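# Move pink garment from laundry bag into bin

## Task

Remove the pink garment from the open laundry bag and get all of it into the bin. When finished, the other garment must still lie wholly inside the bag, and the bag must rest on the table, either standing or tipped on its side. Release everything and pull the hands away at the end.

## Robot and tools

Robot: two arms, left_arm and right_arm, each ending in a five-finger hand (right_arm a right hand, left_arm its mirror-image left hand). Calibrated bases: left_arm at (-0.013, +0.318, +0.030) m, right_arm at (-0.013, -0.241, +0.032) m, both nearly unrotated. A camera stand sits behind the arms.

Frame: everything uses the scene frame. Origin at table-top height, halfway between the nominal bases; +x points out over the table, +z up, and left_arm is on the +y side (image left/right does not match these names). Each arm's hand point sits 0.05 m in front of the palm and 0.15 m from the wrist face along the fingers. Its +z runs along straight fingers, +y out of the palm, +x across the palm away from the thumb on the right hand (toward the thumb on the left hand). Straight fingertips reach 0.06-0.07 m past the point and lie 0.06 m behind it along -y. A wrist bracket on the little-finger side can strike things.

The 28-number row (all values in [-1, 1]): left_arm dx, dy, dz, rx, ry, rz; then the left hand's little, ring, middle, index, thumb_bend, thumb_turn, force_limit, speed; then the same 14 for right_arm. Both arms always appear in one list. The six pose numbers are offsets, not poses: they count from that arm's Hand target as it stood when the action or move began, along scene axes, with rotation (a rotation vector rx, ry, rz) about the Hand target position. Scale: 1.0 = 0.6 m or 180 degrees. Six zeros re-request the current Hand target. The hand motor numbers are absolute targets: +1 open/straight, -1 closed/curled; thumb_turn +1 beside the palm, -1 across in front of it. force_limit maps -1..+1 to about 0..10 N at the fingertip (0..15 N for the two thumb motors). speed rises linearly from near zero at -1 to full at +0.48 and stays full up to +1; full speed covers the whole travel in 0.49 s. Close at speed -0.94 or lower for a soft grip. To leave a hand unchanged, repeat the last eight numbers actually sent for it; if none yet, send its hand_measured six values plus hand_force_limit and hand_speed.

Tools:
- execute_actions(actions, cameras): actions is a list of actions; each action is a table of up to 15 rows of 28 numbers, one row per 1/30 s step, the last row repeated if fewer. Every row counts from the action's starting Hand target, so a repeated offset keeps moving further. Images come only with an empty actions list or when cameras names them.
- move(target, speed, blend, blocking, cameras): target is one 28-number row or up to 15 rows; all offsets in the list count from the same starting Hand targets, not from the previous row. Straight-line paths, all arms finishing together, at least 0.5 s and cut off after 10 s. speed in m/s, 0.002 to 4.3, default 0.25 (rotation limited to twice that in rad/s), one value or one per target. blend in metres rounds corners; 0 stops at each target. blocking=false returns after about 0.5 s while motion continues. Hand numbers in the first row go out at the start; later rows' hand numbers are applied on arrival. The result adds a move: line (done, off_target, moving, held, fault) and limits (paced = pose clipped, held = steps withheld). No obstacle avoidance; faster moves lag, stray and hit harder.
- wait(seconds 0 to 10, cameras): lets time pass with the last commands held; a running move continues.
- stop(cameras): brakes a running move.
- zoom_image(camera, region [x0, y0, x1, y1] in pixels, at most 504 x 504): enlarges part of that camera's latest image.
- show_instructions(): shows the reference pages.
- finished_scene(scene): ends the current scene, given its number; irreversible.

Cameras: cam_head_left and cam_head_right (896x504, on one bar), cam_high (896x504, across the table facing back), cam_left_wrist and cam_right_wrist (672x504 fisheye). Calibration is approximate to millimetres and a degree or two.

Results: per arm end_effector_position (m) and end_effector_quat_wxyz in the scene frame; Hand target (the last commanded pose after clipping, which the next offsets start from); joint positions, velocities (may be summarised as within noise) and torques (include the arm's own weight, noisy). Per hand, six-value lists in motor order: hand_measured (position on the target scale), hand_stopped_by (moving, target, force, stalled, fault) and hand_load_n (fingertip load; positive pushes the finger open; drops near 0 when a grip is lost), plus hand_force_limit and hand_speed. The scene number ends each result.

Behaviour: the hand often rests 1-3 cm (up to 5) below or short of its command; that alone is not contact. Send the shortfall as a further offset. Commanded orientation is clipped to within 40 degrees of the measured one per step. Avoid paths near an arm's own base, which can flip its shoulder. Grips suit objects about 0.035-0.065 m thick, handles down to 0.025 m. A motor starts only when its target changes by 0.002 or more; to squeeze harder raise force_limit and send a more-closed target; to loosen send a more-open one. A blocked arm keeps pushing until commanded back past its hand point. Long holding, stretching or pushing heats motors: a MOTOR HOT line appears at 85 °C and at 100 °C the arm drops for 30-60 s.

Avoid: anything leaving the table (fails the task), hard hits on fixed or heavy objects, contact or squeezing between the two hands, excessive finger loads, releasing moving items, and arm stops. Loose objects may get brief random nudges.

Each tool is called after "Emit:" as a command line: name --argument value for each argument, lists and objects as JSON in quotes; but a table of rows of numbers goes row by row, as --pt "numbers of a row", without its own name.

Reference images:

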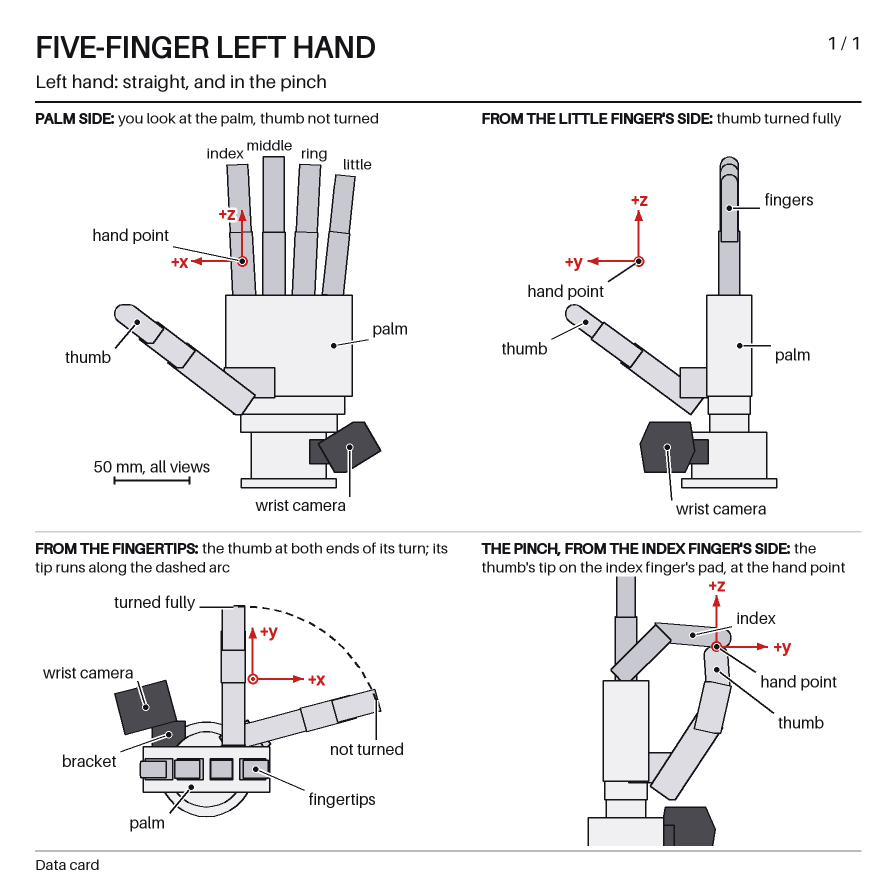

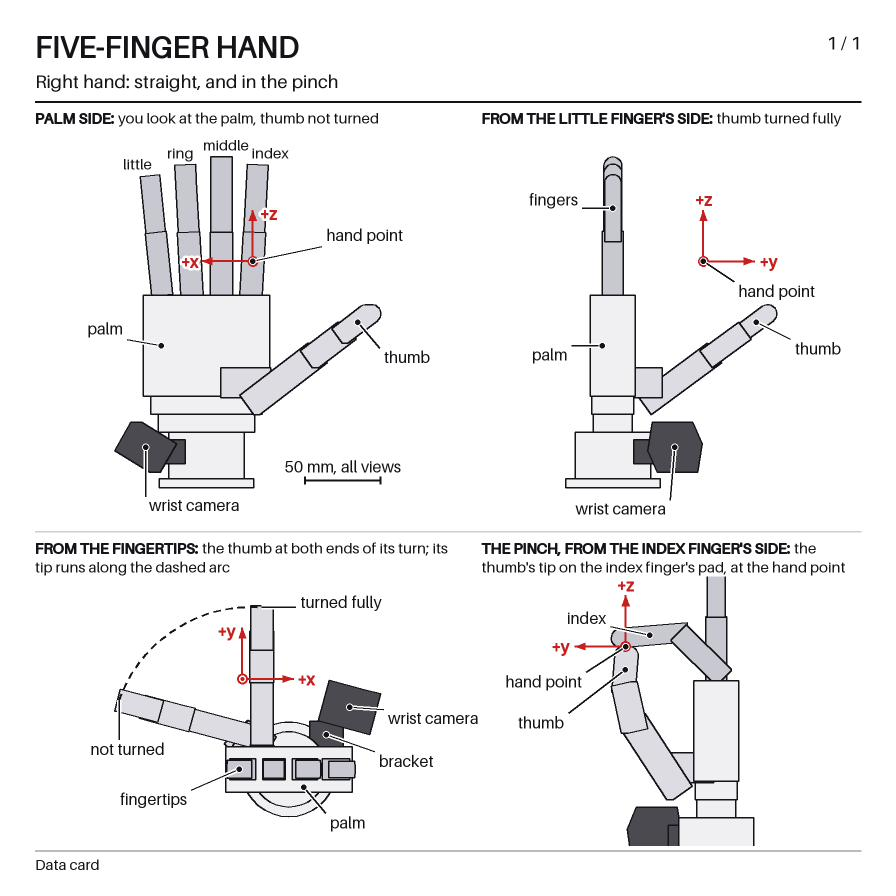

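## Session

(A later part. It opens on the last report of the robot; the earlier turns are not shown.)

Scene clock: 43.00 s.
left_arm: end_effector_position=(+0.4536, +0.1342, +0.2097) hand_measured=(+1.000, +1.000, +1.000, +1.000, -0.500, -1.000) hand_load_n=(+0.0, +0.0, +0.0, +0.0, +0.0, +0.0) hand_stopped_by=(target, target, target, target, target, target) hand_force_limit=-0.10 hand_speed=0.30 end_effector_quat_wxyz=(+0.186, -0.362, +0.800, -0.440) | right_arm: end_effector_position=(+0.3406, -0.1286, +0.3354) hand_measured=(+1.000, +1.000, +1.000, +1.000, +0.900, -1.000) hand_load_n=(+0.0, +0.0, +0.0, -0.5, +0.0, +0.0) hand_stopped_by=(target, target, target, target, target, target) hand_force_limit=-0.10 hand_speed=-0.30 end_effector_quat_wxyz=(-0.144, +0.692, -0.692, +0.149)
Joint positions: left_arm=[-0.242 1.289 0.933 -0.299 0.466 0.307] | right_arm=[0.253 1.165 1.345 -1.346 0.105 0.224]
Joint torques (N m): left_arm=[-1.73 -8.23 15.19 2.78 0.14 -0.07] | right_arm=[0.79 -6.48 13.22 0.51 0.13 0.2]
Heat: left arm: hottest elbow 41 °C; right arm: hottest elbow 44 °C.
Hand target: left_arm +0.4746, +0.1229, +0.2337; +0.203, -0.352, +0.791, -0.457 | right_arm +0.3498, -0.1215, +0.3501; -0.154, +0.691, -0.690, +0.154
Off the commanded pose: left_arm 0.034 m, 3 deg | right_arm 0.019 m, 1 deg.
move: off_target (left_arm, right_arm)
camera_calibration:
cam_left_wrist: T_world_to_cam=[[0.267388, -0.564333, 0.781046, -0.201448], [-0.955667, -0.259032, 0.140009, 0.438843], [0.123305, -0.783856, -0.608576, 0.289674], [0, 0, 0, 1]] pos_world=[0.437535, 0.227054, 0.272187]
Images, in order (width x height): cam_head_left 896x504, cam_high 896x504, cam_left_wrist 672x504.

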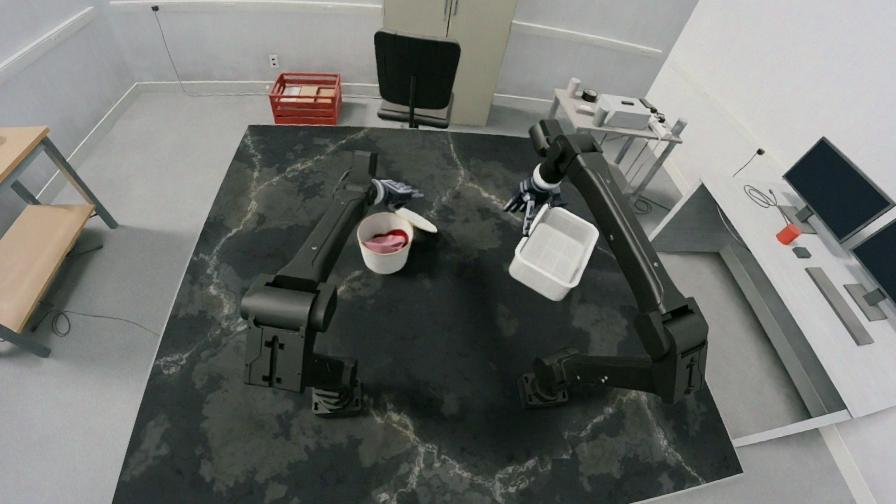

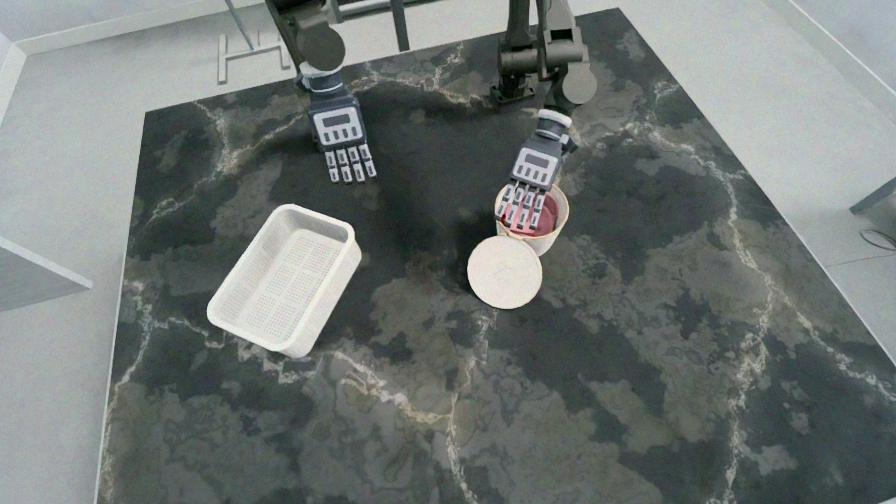

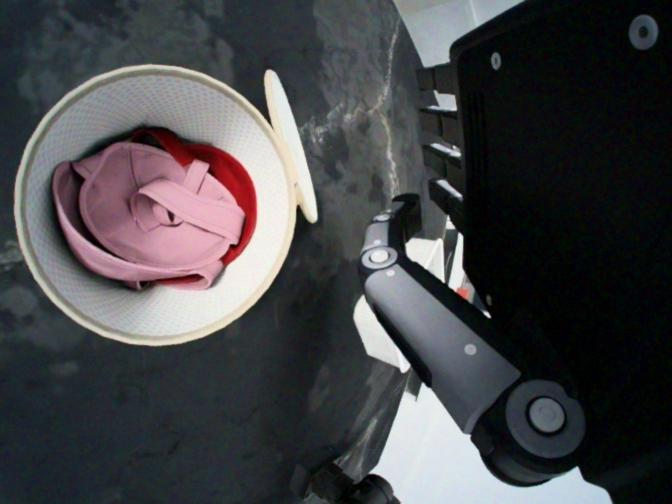

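Emit:
zoom_image --camera "cam_left_wrist" --region '[0, 50, 330, 360]'

Emit:
zoom_image --camera "cam_high" --region '[460, 150, 600, 290]'

Emit:
zoom_image --camera "cam_head_left" --region '[320, 180, 460, 300]'

Scaled by 1.527 from the camera's 672x504 image, which has a finer 960x720 frame.

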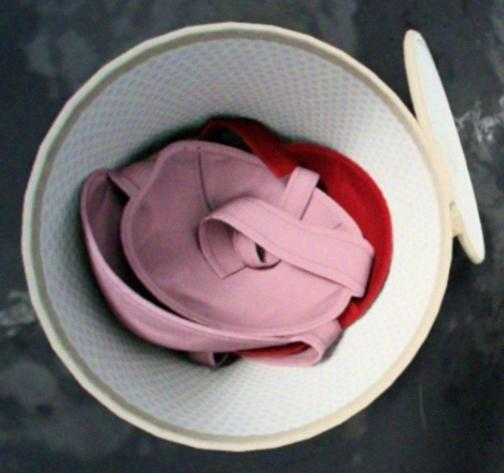

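Scaled by 3.600 from the camera's 896x504 image, which has a finer 1280x720 frame.

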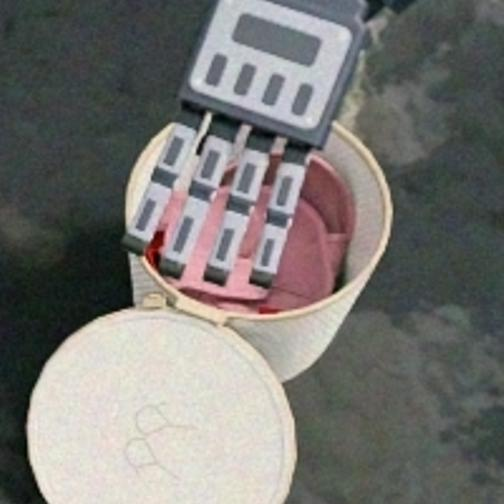

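Scaled by 3.600 from the camera's 896x504 image, which has a finer 1280x720 frame.

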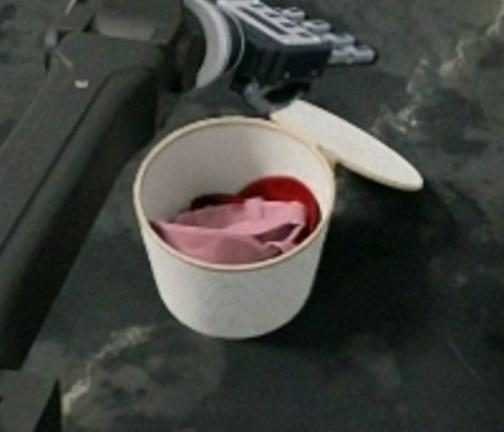

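Emit:
move --pt "-0.06 0.05 0.15 0 0 0 1 1 1 1 -0.5 -1 -0.1 0.3 0 0 0 0 0 0 1 1 1 1 0.9 -1 -0.1 -0.3" --pt "-0.341 0.395 0.26 0 0 0 1 1 1 1 -0.5 -1 -0.1 0.3 0.05 0.2 0.0 0 0 0 1 1 1 1 0.9 -1 -0.1 -0.3" --pt "-0.341 0.395 0.26 0 0 0 1 1 1 1 -0.5 -1 -0.1 0.3 0.15 0.536 -0.15 0 0 0 1 1 1 1 0.9 -1 -0.1 -0.3" --speed '[0.2,0.3,0.25]' --blend 0.02 --cameras '["all"]'

Scene clock: 50.33 s.
left_arm: end_effector_position=(+0.2652, +0.3517, +0.3731) hand_measured=(+1.000, +1.000, +1.000, +1.000, -0.500, -1.000) hand_load_n=(+0.0, -0.5, -0.5, +0.0, +0.0, +0.0) hand_stopped_by=(target, target, target, target, target, target) hand_force_limit=-0.10 hand_speed=0.30 end_effector_quat_wxyz=(+0.186, -0.359, +0.790, -0.461) | right_arm: end_effector_position=(+0.4319, +0.1903, +0.2522) hand_measured=(+1.000, +1.000, +1.000, +1.000, +0.900, -1.000) hand_load_n=(+0.0, +0.0, +0.0, +0.0, +0.0, +0.0) hand_stopped_by=(target, target, target, target, target, target) hand_force_limit=-0.10 hand_speed=-0.30 end_effector_quat_wxyz=(-0.145, +0.695, -0.687, +0.153)
Joint positions: left_arm=[0.59 0.96 1.181 -1.527 1.02 1.22] | right_arm=[0.772 1.809 1.836 -1.288 0.296 0.708]
Joint torques (N m): left_arm=[0.21 -2.43 14.45 0.01 0.78 0.21] | right_arm=[0.15 -16.44 13.01 0.34 0.29 0.19]
Heat: left arm: hottest elbow 43 °C; right arm: hottest elbow 45 °C.
Hand target: left_arm +0.2700, +0.3600, +0.3897; +0.203, -0.352, +0.791, -0.457 | right_arm +0.4397, +0.2001, +0.2602; -0.154, +0.691, -0.690, +0.154
Off the commanded pose: left_arm 0.019 m, 2 deg | right_arm 0.015 m, 1 deg.
move: off_target (left_arm, right_arm)
camera_calibration:
cam_left_wrist: T_world_to_cam=[[0.246776, -0.532236, 0.809831, -0.172596], [-0.960037, -0.248121, 0.129477, 0.293549], [0.132023, -0.80942, -0.572196, 0.575936], [0, 0, 0, 1]] pos_world=[0.248374, 0.447149, 0.431314]
cam_right_wrist: T_world_to_cam=[[-0.899009, -0.217952, -0.379842, 0.523042], [-0.355181, 0.870271, 0.341285, -0.0919962], [0.256181, 0.441731, -0.859794, 0.133074], [0, 0, 0, 1]] pos_world=[0.403453, 0.135277, 0.344486]

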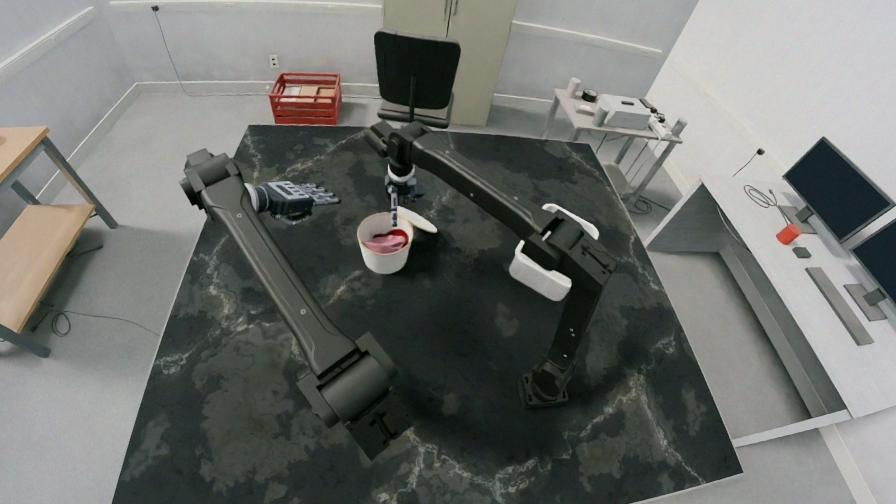

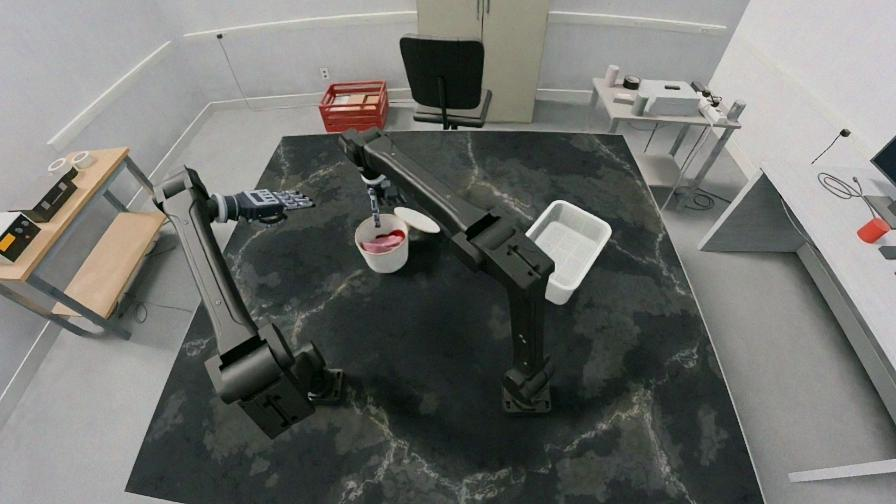

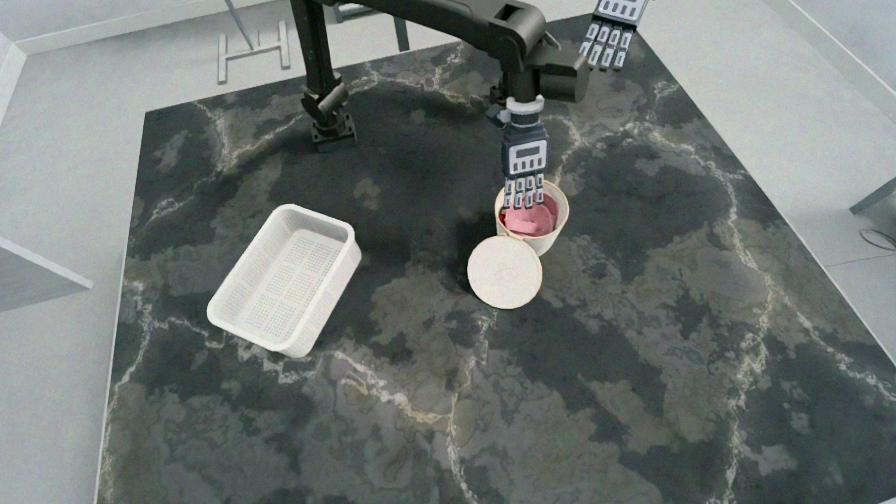

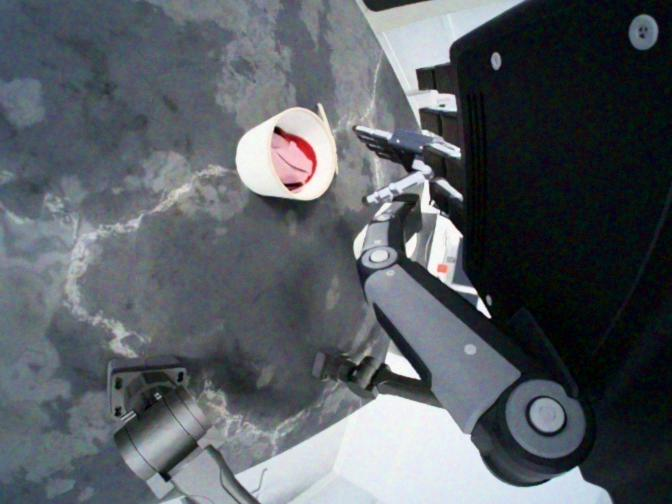

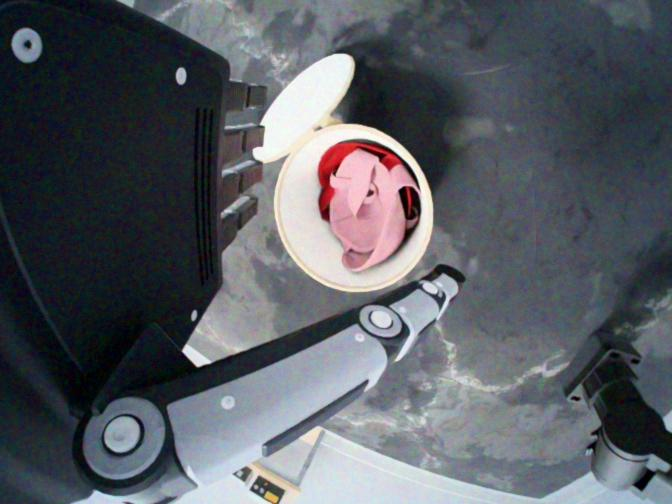

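Emit:
zoom_image --camera "cam_right_wrist" --region '[260, 110, 450, 300]'

Scaled by 2.653 from the camera's 672x504 image, which has a finer 960x720 frame.

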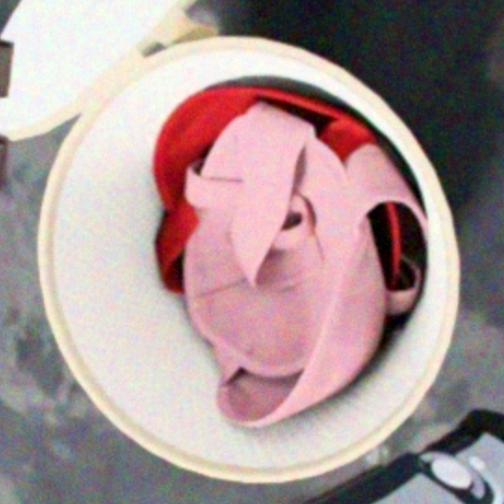

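Emit:
move --target '[0,0,0,0,0,0,1,1,1,1,-0.5,-1,-0.1,0.3,0.084,0.0165,-0.2,0,-0.0278,0,-0.2,-0.2,-0.2,-0.2,0.7,-1,-0.1,-0.3]' --speed 0.15 --cameras '["cam_head_left","cam_high","cam_right_wrist","cam_left_wrist"]'

Emit:
zoom_image --camera "cam_right_wrist" --region '[200, 60, 500, 360]'

Emit:
zoom_image --camera "cam_head_left" --region '[320, 160, 460, 300]'

Scene clock: 56.60 s.
left_arm: end_effector_position=(+0.2653, +0.3517, +0.3731) hand_measured=(+1.000, +1.000, +1.000, +1.000, -0.500, -1.000) hand_load_n=(+0.0, +0.0, +0.0, +0.0, +0.5, +0.0) hand_stopped_by=(target, target, target, target, target, target) hand_force_limit=-0.10 hand_speed=0.30 end_effector_quat_wxyz=(+0.186, -0.359, +0.790, -0.461) | right_arm: end_effector_position=(+0.4825, +0.2130, +0.1523) hand_measured=(-0.200, -0.200, -0.200, -0.200, +0.700, -1.000) hand_load_n=(+0.0, +0.0, +0.0, +0.0, +0.0, +0.0) hand_stopped_by=(target, target, target, target, target, target) hand_force_limit=-0.10 hand_speed=-0.30 end_effector_quat_wxyz=(-0.189, +0.682, -0.683, +0.181)
Joint positions: left_arm=[0.59 0.96 1.181 -1.527 1.02 1.22] | right_arm=[0.759 1.91 1.702 -0.952 0.343 0.681]
Joint torques (N m): left_arm=[0.5 -2.49 14.12 -0.08 0.78 0.2] | right_arm=[-0.85 -17.73 9.48 1.46 0.3 -0.03]
Heat: left arm: hottest elbow 45 °C; right arm: hottest elbow 44 °C.
Hand target: left_arm +0.2700, +0.3600, +0.3896; +0.203, -0.352, +0.791, -0.457 | right_arm +0.4902, +0.2101, +0.1402; -0.184, +0.683, -0.682, +0.184
Off the commanded pose: left_arm 0.019 m, 2 deg | right_arm 0.015 m, 1 deg.
move: off_target (left_arm, right_arm)
camera_calibration:
cam_left_wrist: T_world_to_cam=[[0.246496, -0.532508, 0.809738, -0.172364], [-0.960123, -0.247913, 0.129241, 0.29358], [0.131923, -0.809305, -0.572382, 0.57599], [0, 0, 0, 1]] pos_world=[0.248374, 0.447149, 0.431314]
cam_right_wrist: T_world_to_cam=[[-0.855749, -0.202466, -0.476132, 0.526113], [-0.384964, 0.864007, 0.324491, -0.041314], [0.345683, 0.460977, -0.817315, -0.0295579], [0, 0, 0, 1]] pos_world=[0.444534, 0.155841, 0.239747]
Images, in order (width x height): cam_head_left 896x504, cam_high 896x504, cam_left_wrist 672x504, cam_right_wrist 672x504.

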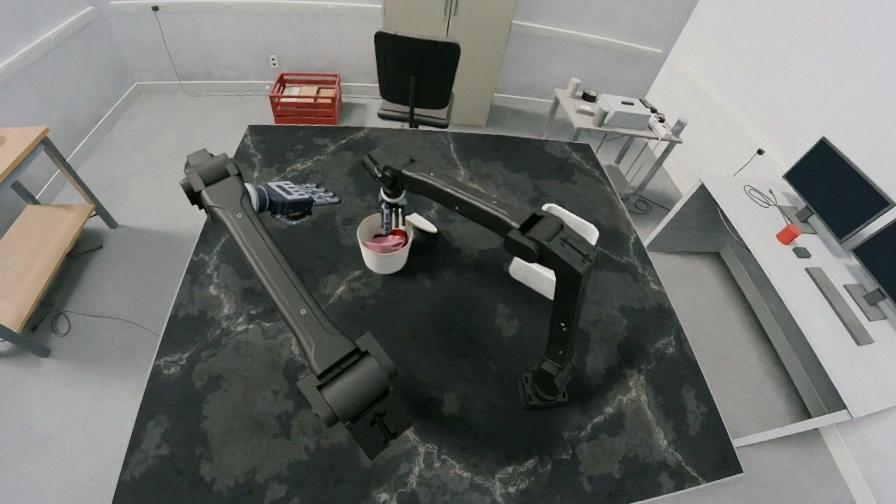

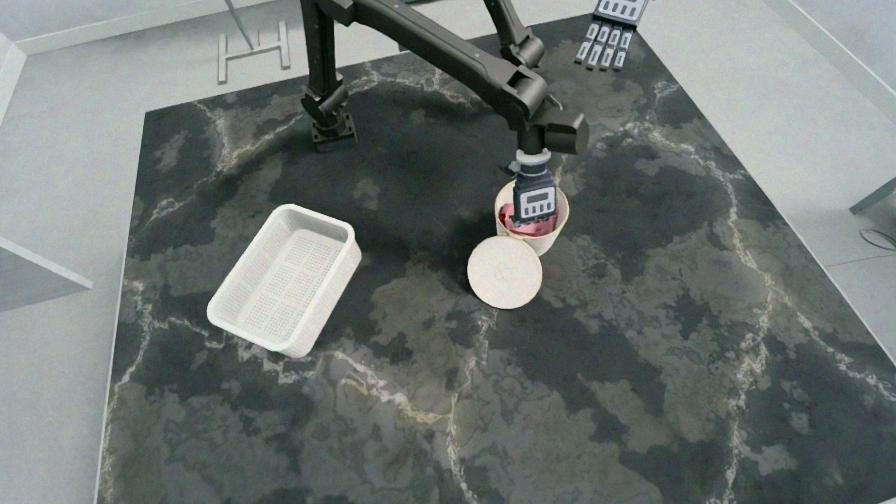

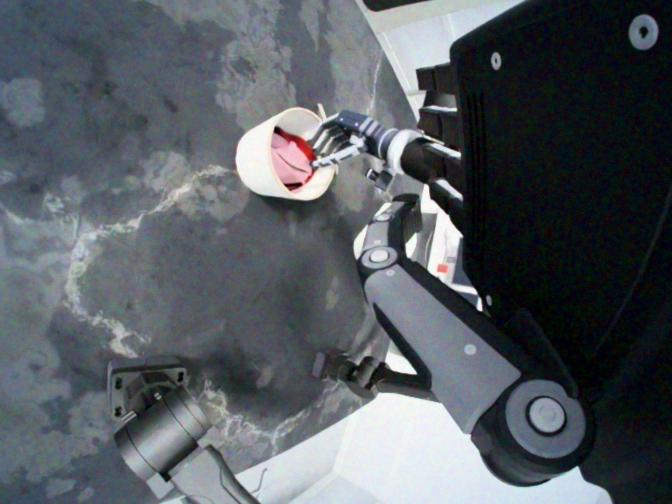

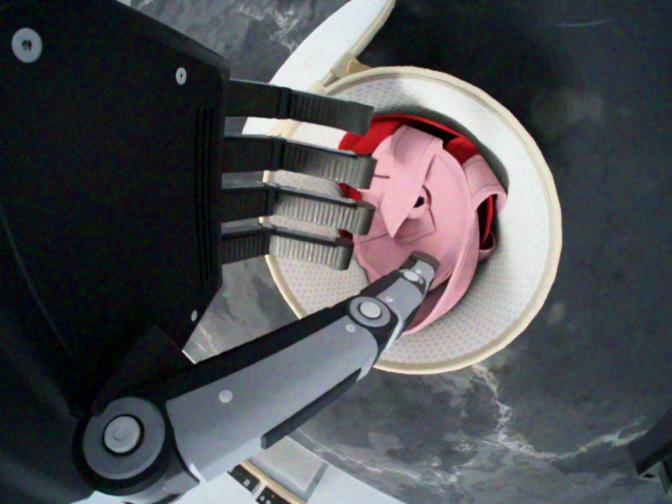

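Scaled by 1.680 from the camera's 672x504 image, which has a finer 960x720 frame.

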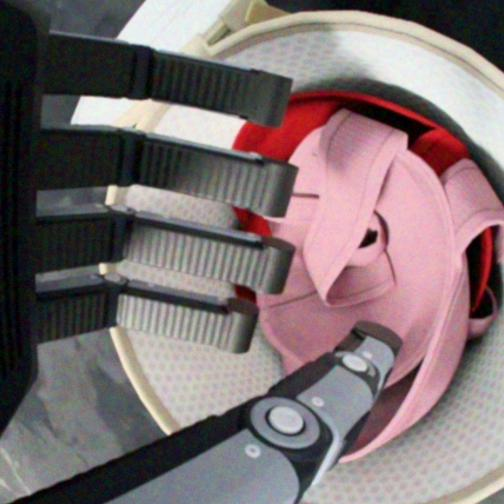

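Scaled by 3.600 from the camera's 896x504 image, which has a finer 1280x720 frame.

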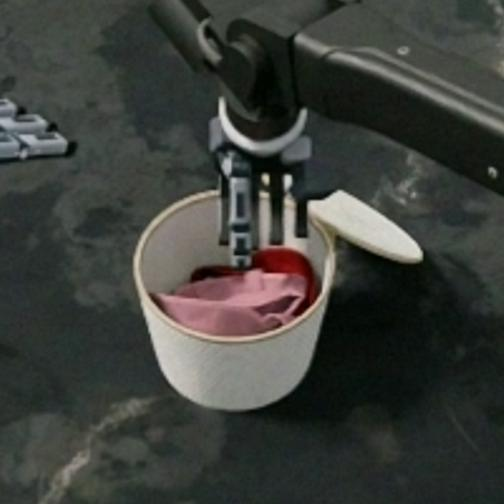

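Emit:
move --target '[0,0,0,0,0,0,1,1,1,1,-0.5,-1,-0.1,0.3,0.008,-0.012,-0.083,0,0,0,-0.2,-0.2,-0.2,-0.2,0.7,-1,-0.1,-0.3]' --speed 0.1 --cameras '["cam_head_left","cam_high","cam_right_wrist"]'

Emit:
zoom_image --camera "cam_right_wrist" --region '[200, 60, 500, 360]'

Emit:
zoom_image --camera "cam_head_left" --region '[320, 160, 460, 300]'

Emit:
zoom_image --camera "cam_high" --region '[460, 120, 620, 280]'

Scene clock: 59.57 s.
left_arm: end_effector_position=(+0.2653, +0.3517, +0.3731) hand_measured=(+1.000, +1.000, +1.000, +1.000, -0.500, -1.000) hand_load_n=(+0.0, +0.0, +0.0, +0.0, +0.0, +0.0) hand_stopped_by=(target, target, target, target, target, target) hand_force_limit=-0.10 hand_speed=0.30 end_effector_quat_wxyz=(+0.186, -0.359, +0.790, -0.461) | right_arm: end_effector_position=(+0.4885, +0.2080, +0.1070) hand_measured=(-0.200, -0.200, -0.200, -0.200, +0.700, -1.000) hand_load_n=(+0.0, +0.0, +0.5, +0.0, +0.0, +0.0) hand_stopped_by=(target, target, target, target, target, target) hand_force_limit=-0.10 hand_speed=-0.30 end_effector_quat_wxyz=(-0.192, +0.682, -0.682, +0.182)
Joint positions: left_arm=[0.59 0.96 1.181 -1.527 1.02 1.22] | right_arm=[0.748 1.939 1.621 -0.831 0.342 0.669]
Joint torques (N m): left_arm=[0.32 -1.85 14.41 -0.01 0.8 0.22] | right_arm=[-1.08 -17.49 8.96 1.44 0.14 -0.01]
Heat: left arm: hottest elbow 46 °C; right arm: hottest elbow 44 °C.
Hand target: left_arm +0.2700, +0.3600, +0.3896; +0.203, -0.352, +0.791, -0.457 | right_arm +0.4950, +0.2027, +0.0903; -0.184, +0.683, -0.682, +0.184
Off the commanded pose: left_arm 0.019 m, 2 deg | right_arm 0.019 m, 1 deg.
move: off_target (left_arm, right_arm)
camera_calibration:
cam_right_wrist: T_world_to_cam=[[-0.851999, -0.2012, -0.483338, 0.507246], [-0.387524, 0.863117, 0.323812, -0.0185407], [0.352026, 0.463193, -0.813345, -0.0703536], [0, 0, 0, 1]] pos_world=[0.449755, 0.150648, 0.193954]
Images, in order (width x height): cam_head_left 896x504, cam_high 896x504, cam_right_wrist 672x504.

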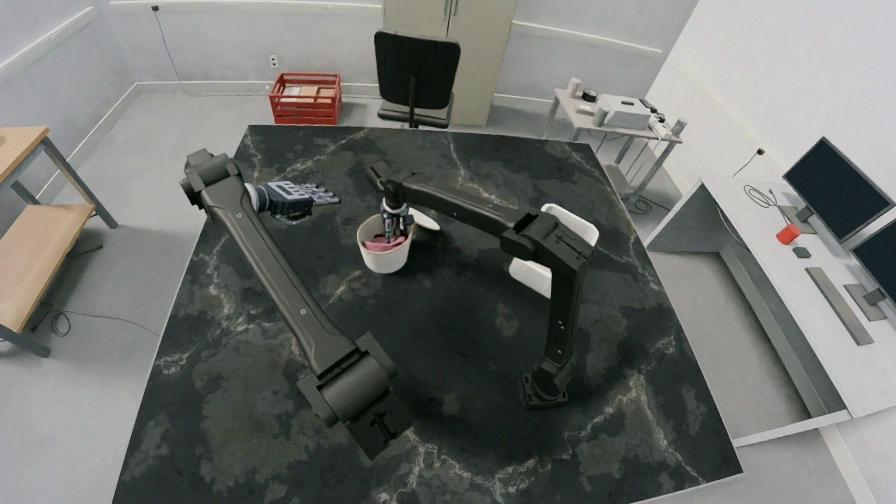

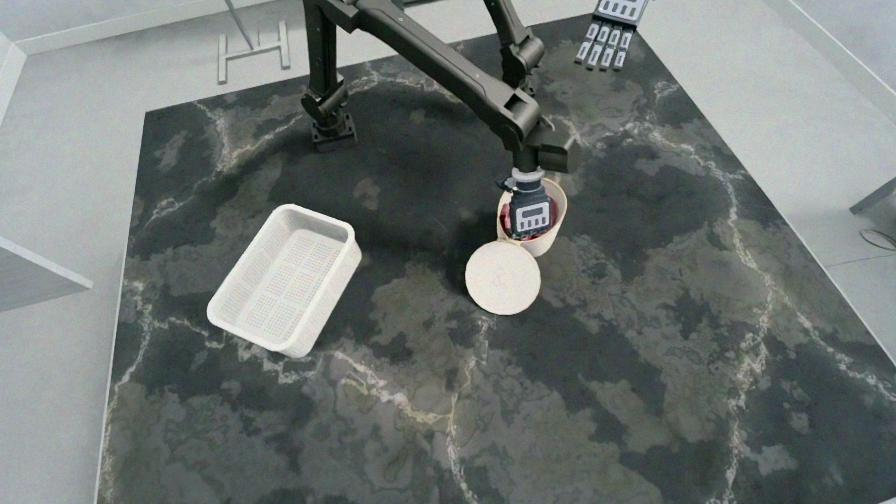

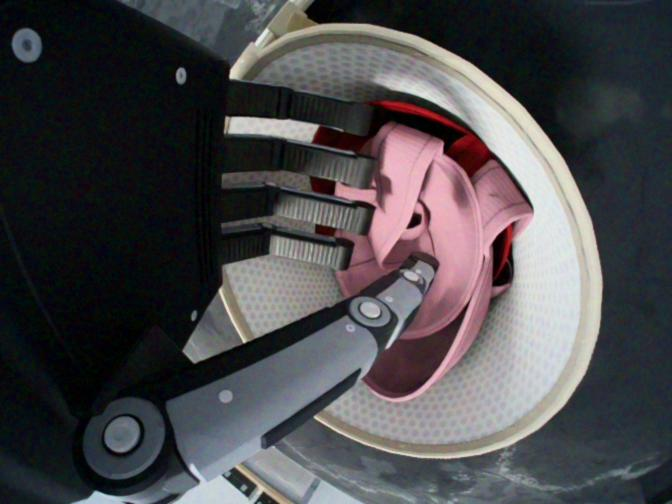

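Scaled by 1.680 from the camera's 672x504 image, which has a finer 960x720 frame.

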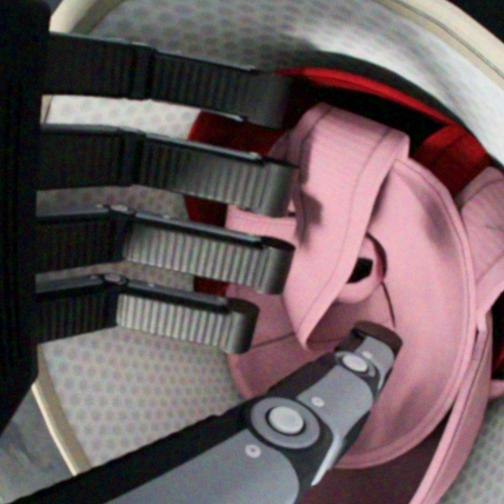

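Scaled by 3.600 from the camera's 896x504 image, which has a finer 1280x720 frame.

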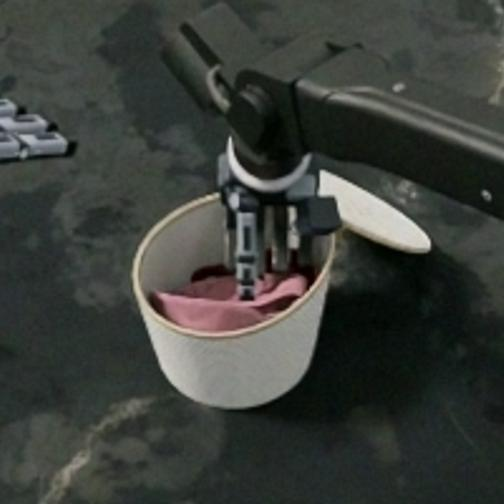

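Scaled by 3.150 from the camera's 896x504 image, which has a finer 1280x720 frame.

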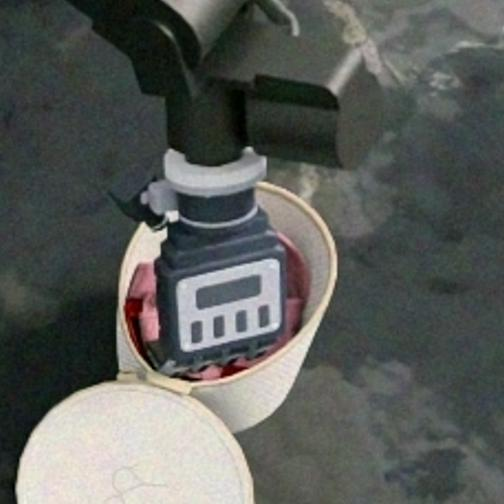

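Emit:
move --target '[0,0,0,0,0,0,1,1,1,1,-0.5,-1,-0.1,0.3,0.0217,0,0.04,0,-0.0833,0,-0.2,-0.2,-0.2,-0.2,0.7,-1,-0.1,-0.3]' --speed 0.15 --cameras '["cam_head_left","cam_high","cam_right_wrist"]'

Emit:
zoom_image --camera "cam_right_wrist" --region '[200, 60, 500, 360]'

Emit:
zoom_image --camera "cam_high" --region '[460, 120, 620, 280]'

Scene clock: 64.13 s.
left_arm: end_effector_position=(+0.2653, +0.3517, +0.3731) hand_measured=(+1.000, +1.000, +1.000, +1.000, -0.500, -1.000) hand_load_n=(+0.0, +0.0, +0.0, +0.0, +0.0, +0.0) hand_stopped_by=(target, target, target, target, target, target) hand_force_limit=-0.10 hand_speed=0.30 end_effector_quat_wxyz=(+0.186, -0.359, +0.790, -0.461) | right_arm: end_effector_position=(+0.5096, +0.1984, +0.1084) hand_measured=(-0.200, -0.200, -0.200, -0.200, +0.700, -1.000) hand_load_n=(+0.0, +0.0, +0.0, +0.0, +0.0, +0.0) hand_stopped_by=(target, target, target, target, target, target) hand_force_limit=-0.10 hand_speed=-0.30 end_effector_quat_wxyz=(-0.263, +0.652, -0.659, +0.269)
Joint positions: left_arm=[0.59 0.96 1.181 -1.527 1.02 1.22] | right_arm=[0.769 1.879 1.47 -0.557 0.512 0.611]
Joint torques (N m): left_arm=[0.26 -2.2 14.31 -0.03 0.84 0.2] | right_arm=[0.5 -19.31 8.65 1.73 0.44 -0.01]
Heat: left arm: hottest elbow 47 °C; right arm: hottest elbow 43 °C.
Hand target: left_arm +0.2700, +0.3600, +0.3896; +0.203, -0.352, +0.791, -0.457 | right_arm +0.5080, +0.2028, +0.1146; -0.271, +0.653, -0.653, +0.271
Off the commanded pose: left_arm 0.019 m, 2 deg | right_arm 0.008 m, 1 deg.
move: off_target (left_arm)
camera_calibration:
cam_right_wrist: T_world_to_cam=[[-0.72013, -0.198779, -0.664755, 0.476016], [-0.435523, 0.875326, 0.210057, 0.0318238], [0.540122, 0.440785, -0.716922, -0.174047], [0, 0, 0, 1]] pos_world=[0.45066, 0.143483, 0.184971]
Images, in order (width x height): cam_head_left 896x504, cam_high 896x504, cam_right_wrist 672x504.

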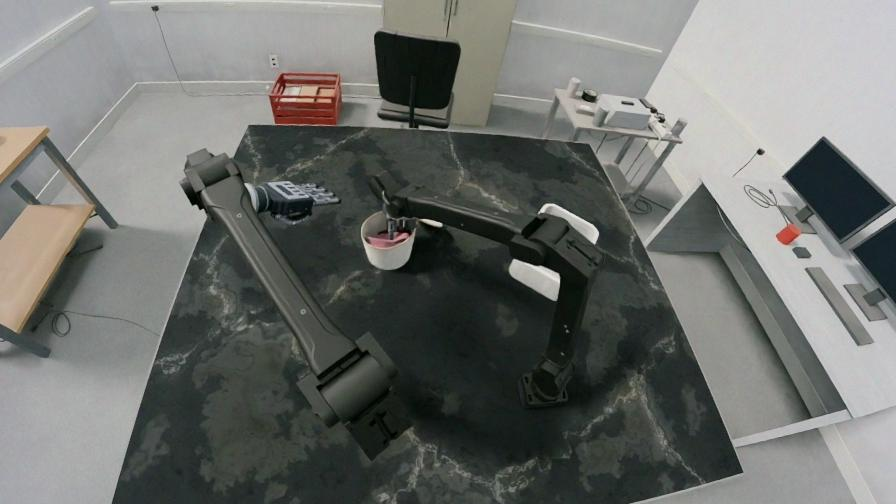

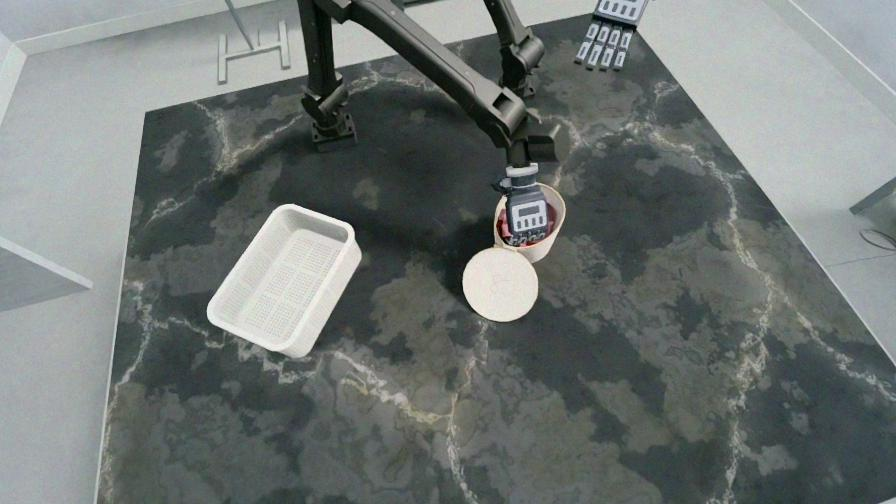

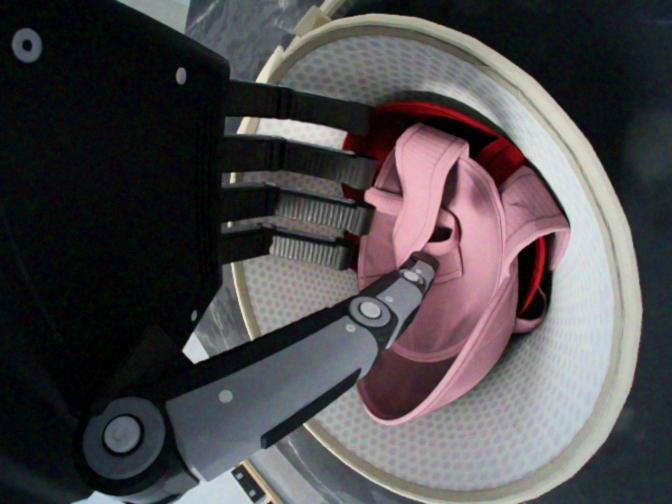

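Scaled by 1.680 from the camera's 672x504 image, which has a finer 960x720 frame.

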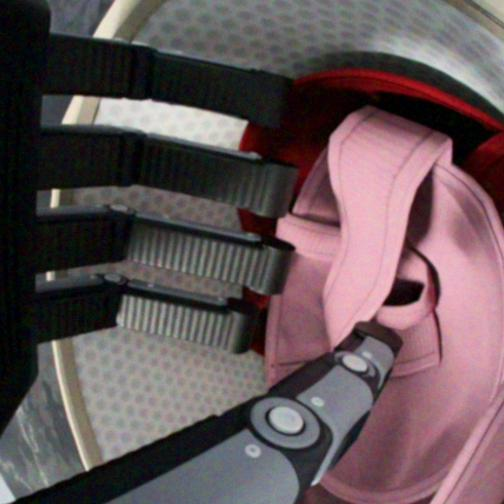

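Scaled by 3.150 from the camera's 896x504 image, which has a finer 1280x720 frame.

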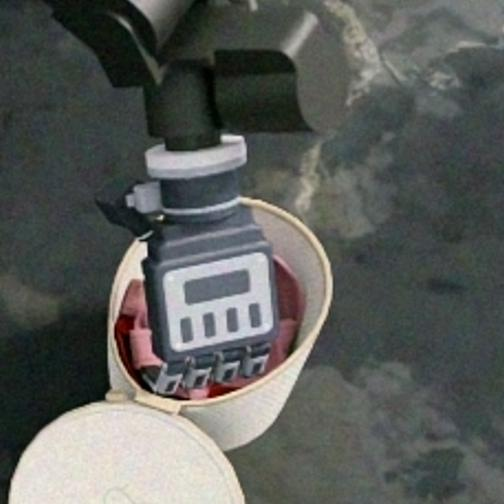

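Emit:
move --pt "0 0 0 0 0 0 1 1 1 1 -0.5 -1 -0.1 0.3 0.015 0.015 0 0 0 0 -0.2 -0.2 -0.2 -0.2 0.7 -1 -0.1 -0.3" --pt "0 0 0 0 0 0 1 1 1 1 -0.5 -1 -0.1 0.3 0.015 0.015 -0.04 0 0 0 -0.2 -0.2 -0.2 -0.2 0.7 -1 -0.1 -0.3" --speed 0.08 --blend 0.003 --cameras '["cam_high","cam_right_wrist"]'

Emit:
zoom_image --camera "cam_right_wrist" --region '[200, 60, 500, 360]'

Emit:
zoom_image --camera "cam_high" --region '[460, 120, 620, 280]'

Scene clock: 66.43 s.
left_arm: end_effector_position=(+0.2653, +0.3517, +0.3731) hand_measured=(+1.000, +1.000, +1.000, +1.000, -0.500, -1.000) hand_load_n=(+0.0, +0.0, -0.5, +0.0, +0.0, +0.0) hand_stopped_by=(target, target, target, target, target, target) hand_force_limit=-0.10 hand_speed=0.30 end_effector_quat_wxyz=(+0.186, -0.359, +0.790, -0.461) | right_arm: end_effector_position=(+0.5159, +0.2042, +0.1027) hand_measured=(-0.200, -0.200, -0.200, -0.200, +0.700, -1.000) hand_load_n=(+0.0, +0.0, +0.0, +0.0, +0.0, +0.0) hand_stopped_by=(target, target, target, target, target, target) hand_force_limit=-0.10 hand_speed=-0.30 end_effector_quat_wxyz=(-0.273, +0.647, -0.659, +0.269)
Joint positions: left_arm=[0.59 0.96 1.181 -1.527 1.02 1.22] | right_arm=[0.769 1.896 1.47 -0.517 0.513 0.611]
Joint torques (N m): left_arm=[0.38 -3.14 14.39 -0.09 0.76 0.18] | right_arm=[0.5 -16.62 9.81 1.76 0.43 -0.01]
Heat: left arm: hottest elbow 48 °C; right arm: hottest elbow 43 °C.
Hand target: left_arm +0.2700, +0.3600, +0.3896; +0.203, -0.352, +0.791, -0.457 | right_arm +0.5170, +0.2118, +0.0905; -0.271, +0.653, -0.653, +0.271
Off the commanded pose: left_arm 0.019 m, 2 deg | right_arm 0.014 m, 1 deg.
move: off_target (left_arm, right_arm)
camera_calibration:
cam_right_wrist: T_world_to_cam=[[-0.708609, -0.188745, -0.679888, 0.471483], [-0.439443, 0.871926, 0.21595, 0.0327954], [0.552053, 0.451797, -0.700797, -0.19417], [0, 0, 0, 1]] pos_world=[0.455701, 0.14812, 0.177399]
Images, in order (width x height): cam_high 896x504, cam_right_wrist 672x504.

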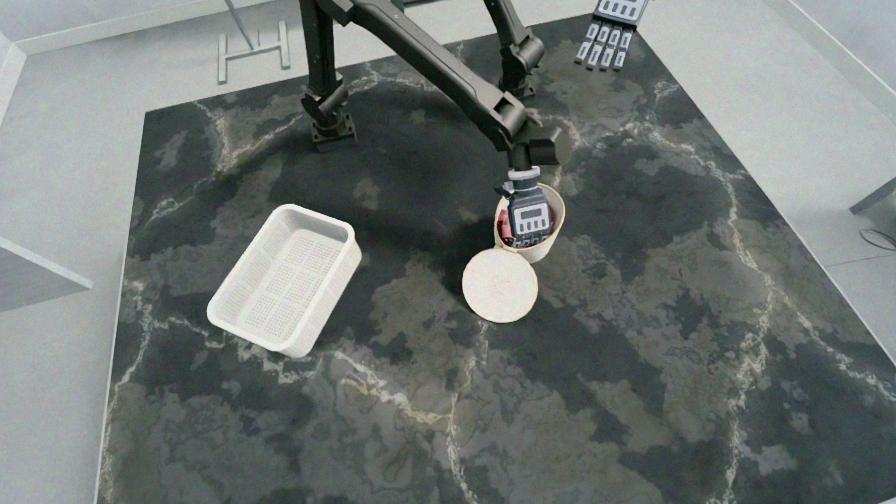

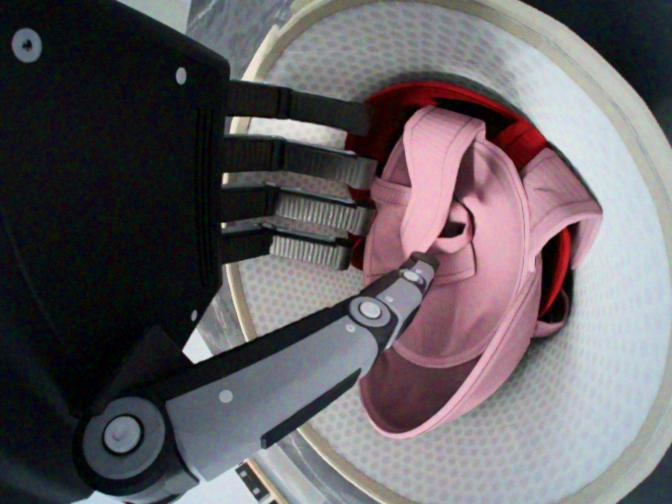

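Scaled by 1.680 from the camera's 672x504 image, which has a finer 960x720 frame.

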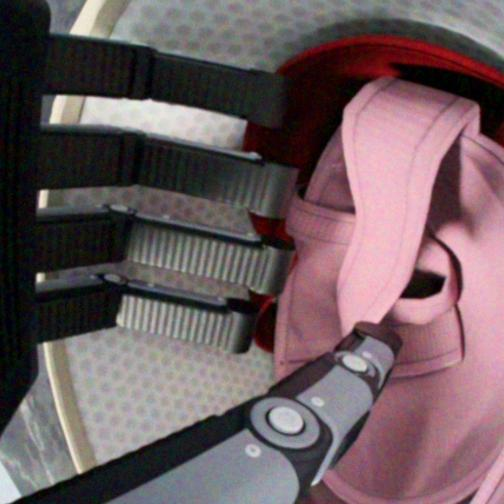

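Scaled by 3.150 from the camera's 896x504 image, which has a finer 1280x720 frame.

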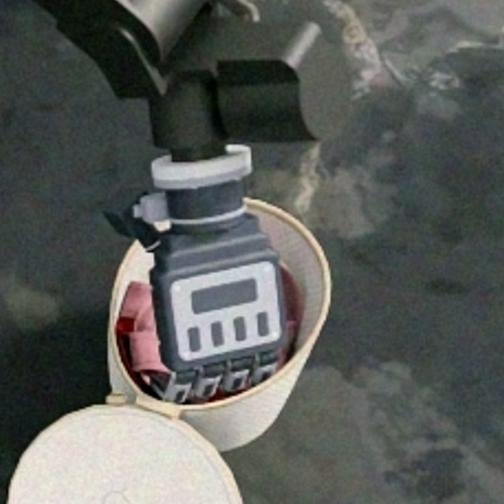

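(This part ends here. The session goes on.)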